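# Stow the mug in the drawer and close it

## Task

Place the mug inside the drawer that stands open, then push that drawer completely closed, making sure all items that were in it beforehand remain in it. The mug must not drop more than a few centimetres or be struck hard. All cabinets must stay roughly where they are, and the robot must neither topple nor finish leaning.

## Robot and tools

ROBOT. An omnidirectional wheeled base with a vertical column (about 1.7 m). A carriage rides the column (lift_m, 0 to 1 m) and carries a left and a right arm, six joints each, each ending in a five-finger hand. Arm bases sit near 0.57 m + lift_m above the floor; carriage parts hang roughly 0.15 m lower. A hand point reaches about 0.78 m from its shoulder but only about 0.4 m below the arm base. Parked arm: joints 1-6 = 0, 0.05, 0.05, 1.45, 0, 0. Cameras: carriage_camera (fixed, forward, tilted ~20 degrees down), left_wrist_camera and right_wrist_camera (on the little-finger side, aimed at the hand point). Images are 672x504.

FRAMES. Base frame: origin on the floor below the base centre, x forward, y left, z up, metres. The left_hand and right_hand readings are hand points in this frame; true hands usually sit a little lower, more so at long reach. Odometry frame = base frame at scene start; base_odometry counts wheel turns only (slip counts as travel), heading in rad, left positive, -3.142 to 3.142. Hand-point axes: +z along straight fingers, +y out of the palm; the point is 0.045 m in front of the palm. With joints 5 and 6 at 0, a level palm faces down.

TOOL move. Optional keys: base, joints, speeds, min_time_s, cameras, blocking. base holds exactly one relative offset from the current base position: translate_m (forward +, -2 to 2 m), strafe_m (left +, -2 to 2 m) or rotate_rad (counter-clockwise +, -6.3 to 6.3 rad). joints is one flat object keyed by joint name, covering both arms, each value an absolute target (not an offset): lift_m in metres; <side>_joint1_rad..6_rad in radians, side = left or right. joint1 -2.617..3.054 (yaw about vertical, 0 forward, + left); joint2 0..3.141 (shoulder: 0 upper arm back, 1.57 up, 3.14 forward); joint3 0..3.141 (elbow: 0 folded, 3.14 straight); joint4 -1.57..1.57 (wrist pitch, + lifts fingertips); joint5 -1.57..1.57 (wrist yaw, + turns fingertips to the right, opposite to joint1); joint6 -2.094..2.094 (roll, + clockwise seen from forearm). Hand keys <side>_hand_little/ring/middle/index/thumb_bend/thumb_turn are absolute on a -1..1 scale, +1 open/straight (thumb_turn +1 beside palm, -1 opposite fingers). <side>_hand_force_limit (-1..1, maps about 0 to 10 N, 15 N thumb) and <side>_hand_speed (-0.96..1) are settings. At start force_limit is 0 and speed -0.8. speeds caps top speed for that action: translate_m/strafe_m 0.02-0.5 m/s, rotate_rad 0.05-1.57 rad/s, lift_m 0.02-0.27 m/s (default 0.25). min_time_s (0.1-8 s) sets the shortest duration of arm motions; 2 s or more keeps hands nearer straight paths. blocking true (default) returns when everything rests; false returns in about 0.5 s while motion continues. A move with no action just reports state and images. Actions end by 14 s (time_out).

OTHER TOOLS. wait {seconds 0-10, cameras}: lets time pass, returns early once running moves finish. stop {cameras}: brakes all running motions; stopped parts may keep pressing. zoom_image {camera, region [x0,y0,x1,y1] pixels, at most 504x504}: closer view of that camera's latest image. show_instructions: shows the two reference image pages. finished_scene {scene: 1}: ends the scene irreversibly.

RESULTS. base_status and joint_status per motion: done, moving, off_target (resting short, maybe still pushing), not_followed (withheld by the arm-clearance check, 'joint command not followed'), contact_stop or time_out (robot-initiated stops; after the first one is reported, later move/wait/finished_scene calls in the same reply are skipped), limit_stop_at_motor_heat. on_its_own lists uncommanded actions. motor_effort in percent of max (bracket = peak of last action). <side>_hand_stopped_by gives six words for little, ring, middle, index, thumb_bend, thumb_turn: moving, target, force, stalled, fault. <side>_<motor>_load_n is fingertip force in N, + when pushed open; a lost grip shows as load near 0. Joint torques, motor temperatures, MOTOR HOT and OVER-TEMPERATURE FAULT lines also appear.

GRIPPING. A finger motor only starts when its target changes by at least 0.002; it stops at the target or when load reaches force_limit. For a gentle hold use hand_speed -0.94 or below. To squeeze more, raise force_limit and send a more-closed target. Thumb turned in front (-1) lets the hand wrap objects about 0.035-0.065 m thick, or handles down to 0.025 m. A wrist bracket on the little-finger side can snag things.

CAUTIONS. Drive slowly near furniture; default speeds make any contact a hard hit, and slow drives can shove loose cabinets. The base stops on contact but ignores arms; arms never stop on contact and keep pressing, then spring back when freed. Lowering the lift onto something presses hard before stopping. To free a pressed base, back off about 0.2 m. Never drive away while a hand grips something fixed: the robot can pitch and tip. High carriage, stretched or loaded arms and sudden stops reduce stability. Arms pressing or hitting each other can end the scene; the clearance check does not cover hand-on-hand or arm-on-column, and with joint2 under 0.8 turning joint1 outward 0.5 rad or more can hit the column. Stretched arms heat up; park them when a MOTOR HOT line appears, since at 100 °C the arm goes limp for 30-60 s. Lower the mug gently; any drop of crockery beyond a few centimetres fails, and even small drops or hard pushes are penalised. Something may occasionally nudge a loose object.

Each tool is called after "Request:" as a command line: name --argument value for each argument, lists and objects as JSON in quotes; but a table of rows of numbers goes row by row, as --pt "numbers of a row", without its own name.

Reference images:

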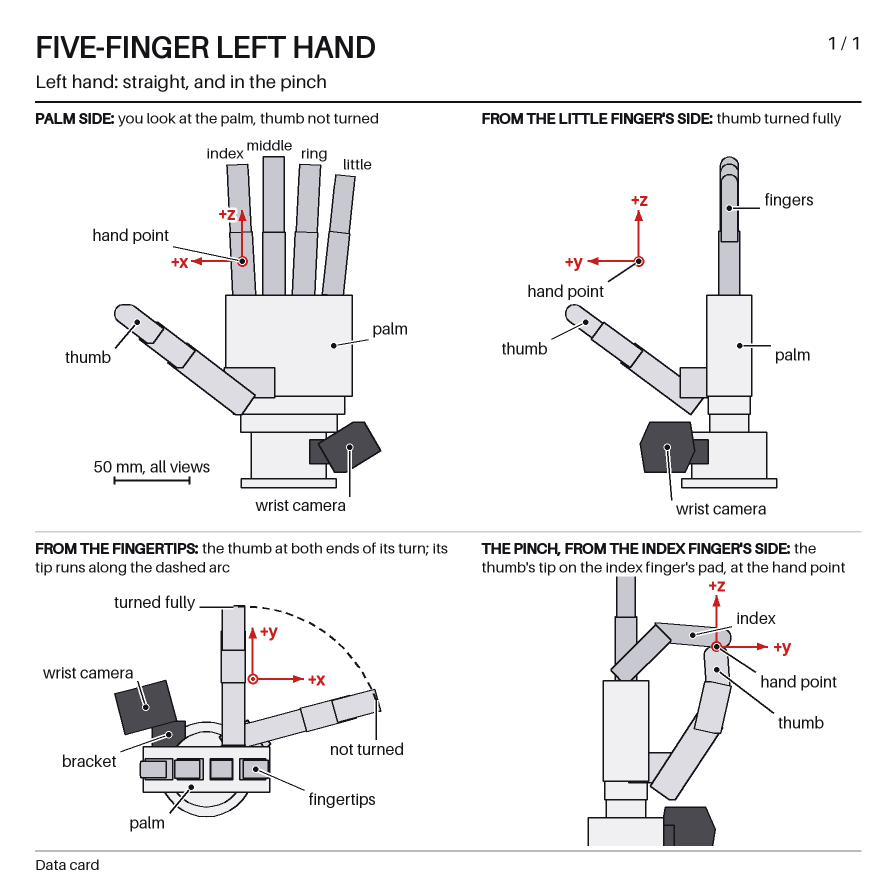

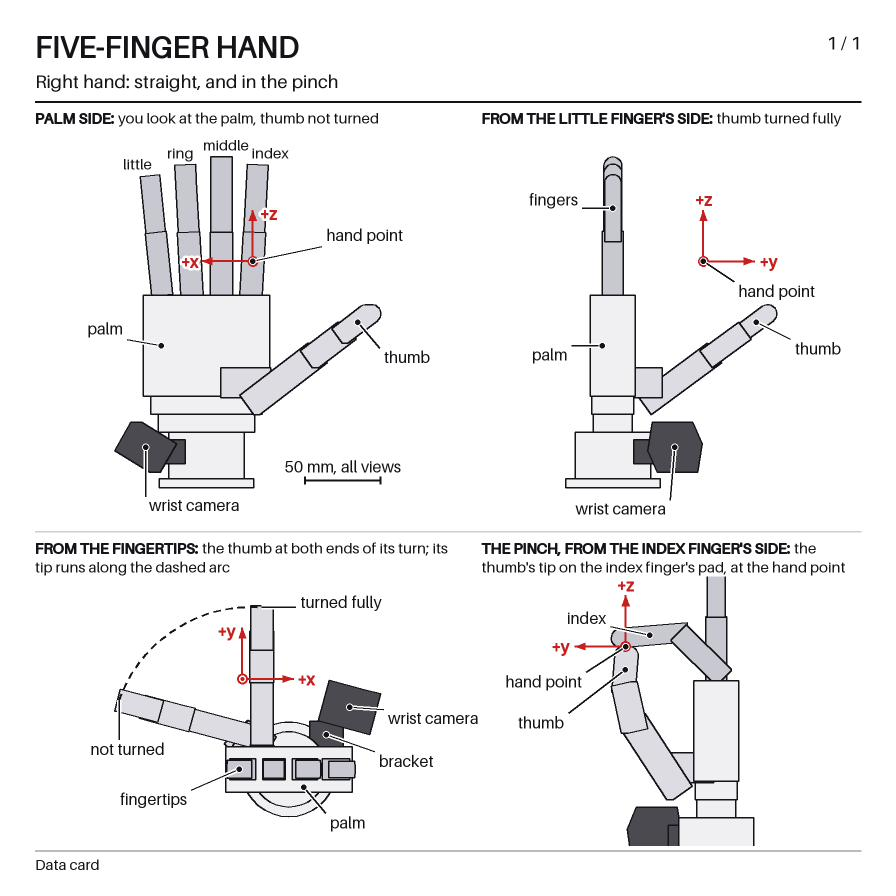

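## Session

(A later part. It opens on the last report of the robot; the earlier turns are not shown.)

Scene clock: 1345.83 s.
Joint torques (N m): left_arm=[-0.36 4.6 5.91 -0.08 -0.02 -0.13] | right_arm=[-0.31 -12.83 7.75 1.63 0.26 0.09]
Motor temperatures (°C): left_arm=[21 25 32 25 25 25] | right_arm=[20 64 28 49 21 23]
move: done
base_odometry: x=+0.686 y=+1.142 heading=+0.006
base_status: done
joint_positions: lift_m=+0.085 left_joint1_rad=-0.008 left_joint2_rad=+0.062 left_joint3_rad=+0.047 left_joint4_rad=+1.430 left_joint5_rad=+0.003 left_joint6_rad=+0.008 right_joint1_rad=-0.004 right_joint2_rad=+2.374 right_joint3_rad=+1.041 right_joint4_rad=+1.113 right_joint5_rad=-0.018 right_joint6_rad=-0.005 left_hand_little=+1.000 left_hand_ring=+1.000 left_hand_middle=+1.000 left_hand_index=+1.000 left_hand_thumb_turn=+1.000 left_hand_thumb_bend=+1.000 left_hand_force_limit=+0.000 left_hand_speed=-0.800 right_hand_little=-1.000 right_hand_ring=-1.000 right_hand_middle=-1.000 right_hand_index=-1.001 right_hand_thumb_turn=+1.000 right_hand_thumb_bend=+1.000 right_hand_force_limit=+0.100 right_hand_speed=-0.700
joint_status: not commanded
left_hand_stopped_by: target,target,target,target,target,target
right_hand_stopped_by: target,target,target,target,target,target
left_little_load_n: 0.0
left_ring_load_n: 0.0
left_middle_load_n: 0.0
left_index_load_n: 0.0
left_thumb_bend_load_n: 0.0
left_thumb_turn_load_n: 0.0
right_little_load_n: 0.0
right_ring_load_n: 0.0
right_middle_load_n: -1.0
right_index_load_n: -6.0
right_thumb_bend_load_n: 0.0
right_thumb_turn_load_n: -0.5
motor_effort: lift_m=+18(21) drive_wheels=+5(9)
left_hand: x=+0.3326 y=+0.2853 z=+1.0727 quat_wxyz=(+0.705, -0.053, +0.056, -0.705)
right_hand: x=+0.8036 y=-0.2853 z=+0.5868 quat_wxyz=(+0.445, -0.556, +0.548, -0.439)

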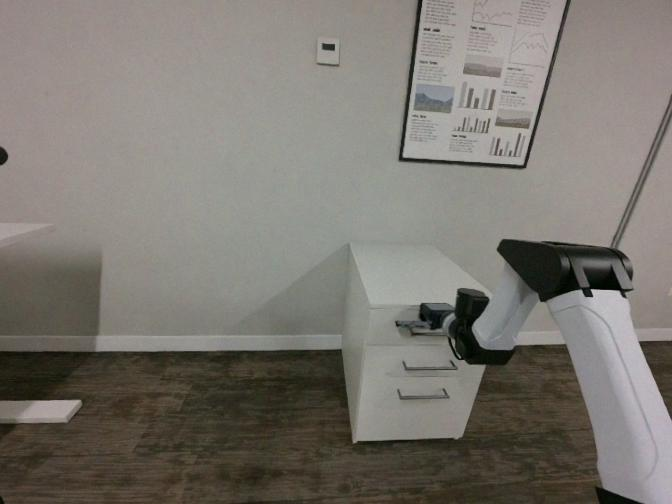

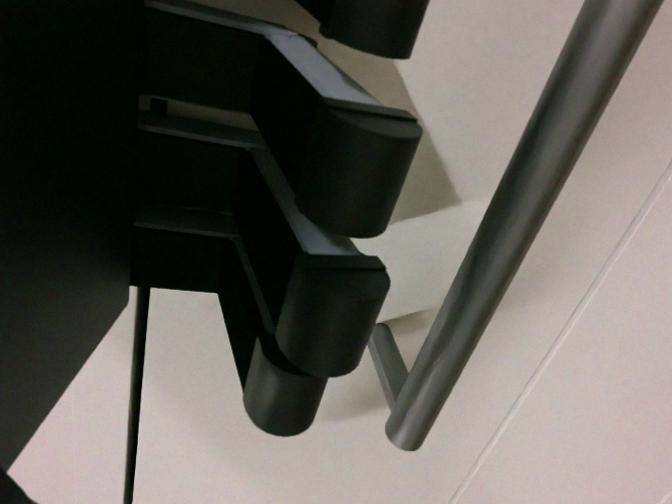

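Request:
move --base '{"translate_m": -0.15}' --speeds '{"translate_m": 0.06}' --cameras '["carriage_camera", "right_wrist_camera"]'

Request:
zoom_image --camera "carriage_camera" --region '[330, 260, 510, 400]'

Scene clock: 1352.40 s.
Joint torques (N m): left_arm=[-0.36 4.49 5.78 -0.04 -0.03 -0.12] | right_arm=[-0.27 -12.92 5.29 1.76 0.2 0.1]
Motor temperatures (°C): left_arm=[21 25 32 25 25 25] | right_arm=[20 61 29 49 21 23]
move: done
base_odometry: x=+0.536 y=+1.141 heading=+0.006
base_status: done
joint_positions: lift_m=+0.085 left_joint1_rad=-0.008 left_joint2_rad=+0.062 left_joint3_rad=+0.047 left_joint4_rad=+1.430 left_joint5_rad=+0.003 left_joint6_rad=+0.008 right_joint1_rad=-0.004 right_joint2_rad=+2.374 right_joint3_rad=+1.071 right_joint4_rad=+1.102 right_joint5_rad=-0.013 right_joint6_rad=-0.005 left_hand_little=+1.000 left_hand_ring=+1.000 left_hand_middle=+1.000 left_hand_index=+1.000 left_hand_thumb_turn=+1.000 left_hand_thumb_bend=+1.000 left_hand_force_limit=+0.000 left_hand_speed=-0.800 right_hand_little=-1.000 right_hand_ring=-1.000 right_hand_middle=-1.000 right_hand_index=-1.000 right_hand_thumb_turn=+1.000 right_hand_thumb_bend=+1.000 right_hand_force_limit=+0.100 right_hand_speed=-0.700
joint_status: not commanded
left_hand_stopped_by: target,target,target,target,target,target
right_hand_stopped_by: target,target,target,target,target,target
left_little_load_n: 0.0
left_ring_load_n: 0.0
left_middle_load_n: 0.0
left_index_load_n: 0.0
left_thumb_bend_load_n: 0.0
left_thumb_turn_load_n: 0.0
right_little_load_n: 0.0
right_ring_load_n: 0.0
right_middle_load_n: 0.0
right_index_load_n: 0.0
right_thumb_bend_load_n: -0.5
right_thumb_turn_load_n: 0.0
motor_effort: lift_m=+20(22) drive_wheels=-1(7)
left_hand: x=+0.3325 y=+0.2853 z=+1.0727 quat_wxyz=(+0.705, -0.053, +0.056, -0.705)
right_hand: x=+0.8127 y=-0.2864 z=+0.5952 quat_wxyz=(+0.449, -0.550, +0.544, -0.446)

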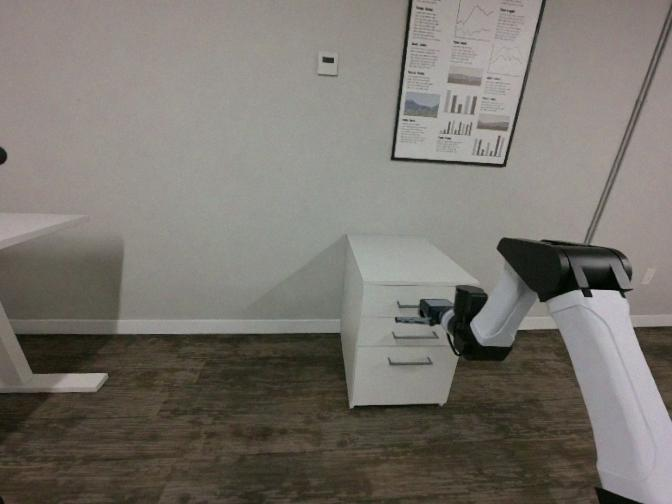

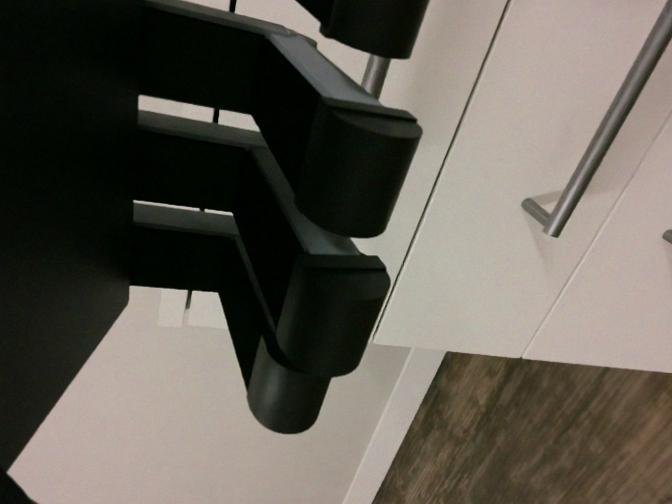

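Scaled by 2.800 from the camera's image (finer frame: 960x720).

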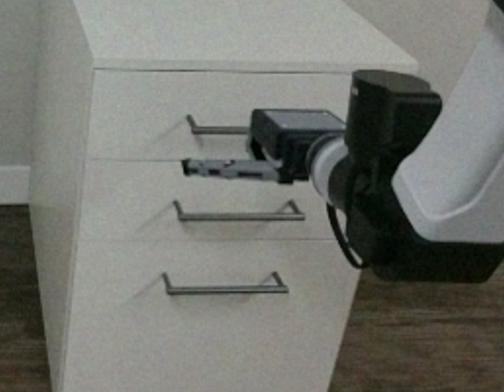

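Request:
move --joints '{"lift_m": 0.3, "right_joint1_rad": -0.5}' --min_time_s 3 --cameras '["carriage_camera", "right_wrist_camera"]'

Request:
zoom_image --camera "carriage_camera" --region '[330, 300, 470, 400]'

Request:
zoom_image --camera "carriage_camera" --region '[400, 310, 500, 400]'

Scene clock: 1359.33 s.
Joint torques (N m): left_arm=[-0.36 4.62 5.96 -0.04 -0.02 -0.13] | right_arm=[-1.18 -13.09 5 1.71 0.18 0.1]
Motor temperatures (°C): left_arm=[21 25 32 25 25 25] | right_arm=[20 59 29 48 21 23]
move: done
base_odometry: x=+0.536 y=+1.141 heading=+0.007
base_status: not commanded
joint_positions: lift_m=+0.300 left_joint1_rad=-0.008 left_joint2_rad=+0.062 left_joint3_rad=+0.048 left_joint4_rad=+1.430 left_joint5_rad=+0.003 left_joint6_rad=+0.008 right_joint1_rad=-0.491 right_joint2_rad=+2.375 right_joint3_rad=+1.075 right_joint4_rad=+1.106 right_joint5_rad=-0.011 right_joint6_rad=-0.005 left_hand_little=+1.000 left_hand_ring=+1.000 left_hand_middle=+1.000 left_hand_index=+1.000 left_hand_thumb_turn=+1.000 left_hand_thumb_bend=+1.000 left_hand_force_limit=+0.000 left_hand_speed=-0.800 right_hand_little=-1.000 right_hand_ring=-1.000 right_hand_middle=-1.000 right_hand_index=-1.000 right_hand_thumb_turn=+1.000 right_hand_thumb_bend=+1.000 right_hand_force_limit=+0.100 right_hand_speed=-0.700
joint_status: all done
left_hand_stopped_by: target,target,target,target,target,target
right_hand_stopped_by: target,target,target,target,target,target
left_little_load_n: 0.0
left_ring_load_n: 0.0
left_middle_load_n: 0.0
left_index_load_n: 0.0
left_thumb_bend_load_n: 0.0
left_thumb_turn_load_n: 0.0
right_little_load_n: 0.0
right_ring_load_n: 0.5
right_middle_load_n: 0.0
right_index_load_n: 0.0
right_thumb_bend_load_n: 0.0
right_thumb_turn_load_n: -0.5
motor_effort: lift_m=+22(27) drive_wheels=+0(1)
left_hand: x=+0.3324 y=+0.2853 z=+1.2877 quat_wxyz=(+0.705, -0.053, +0.056, -0.705)
right_hand: x=+0.7605 y=-0.5638 z=+0.8116 quat_wxyz=(+0.329, -0.402, +0.659, -0.544)

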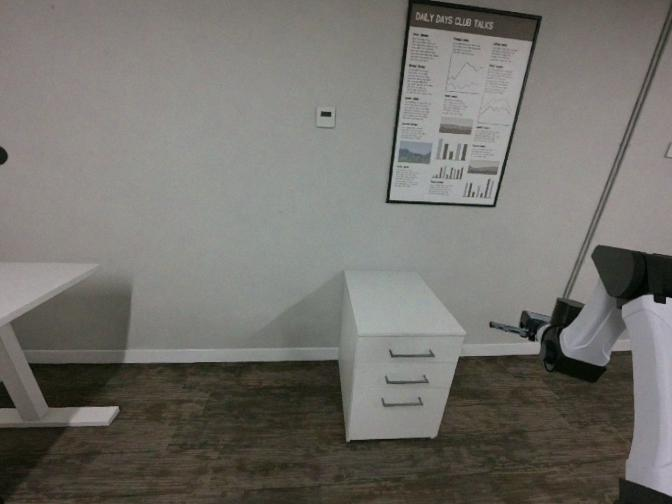

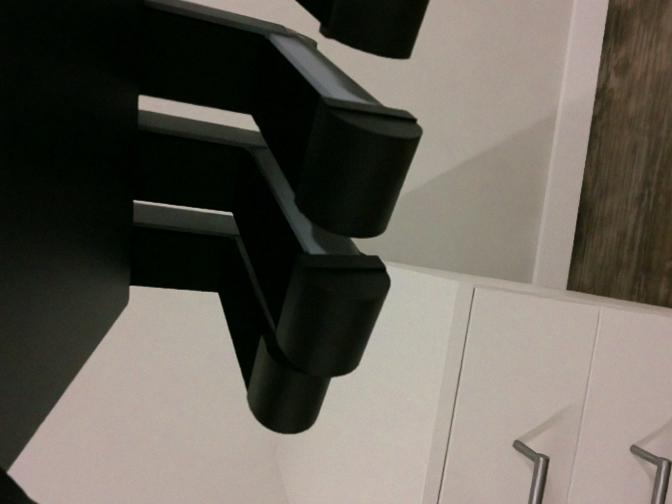

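Scaled by 3.600 from the camera's image (finer frame: 960x720).

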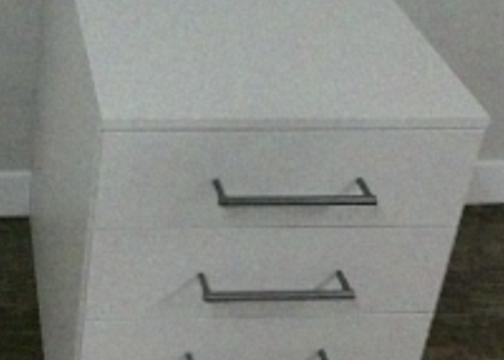

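Scaled by 5.040 from the camera's image (finer frame: 960x720).

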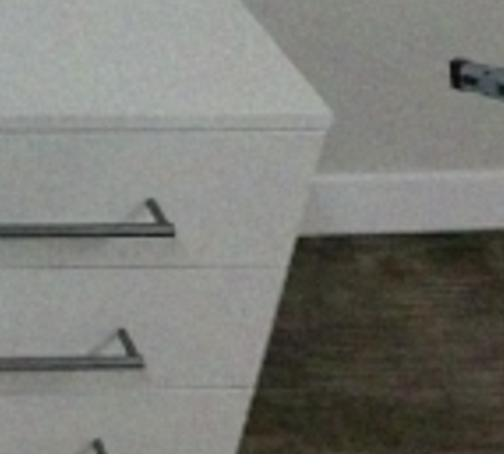

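Request:
finished_scene

The scene is finished: the task was done.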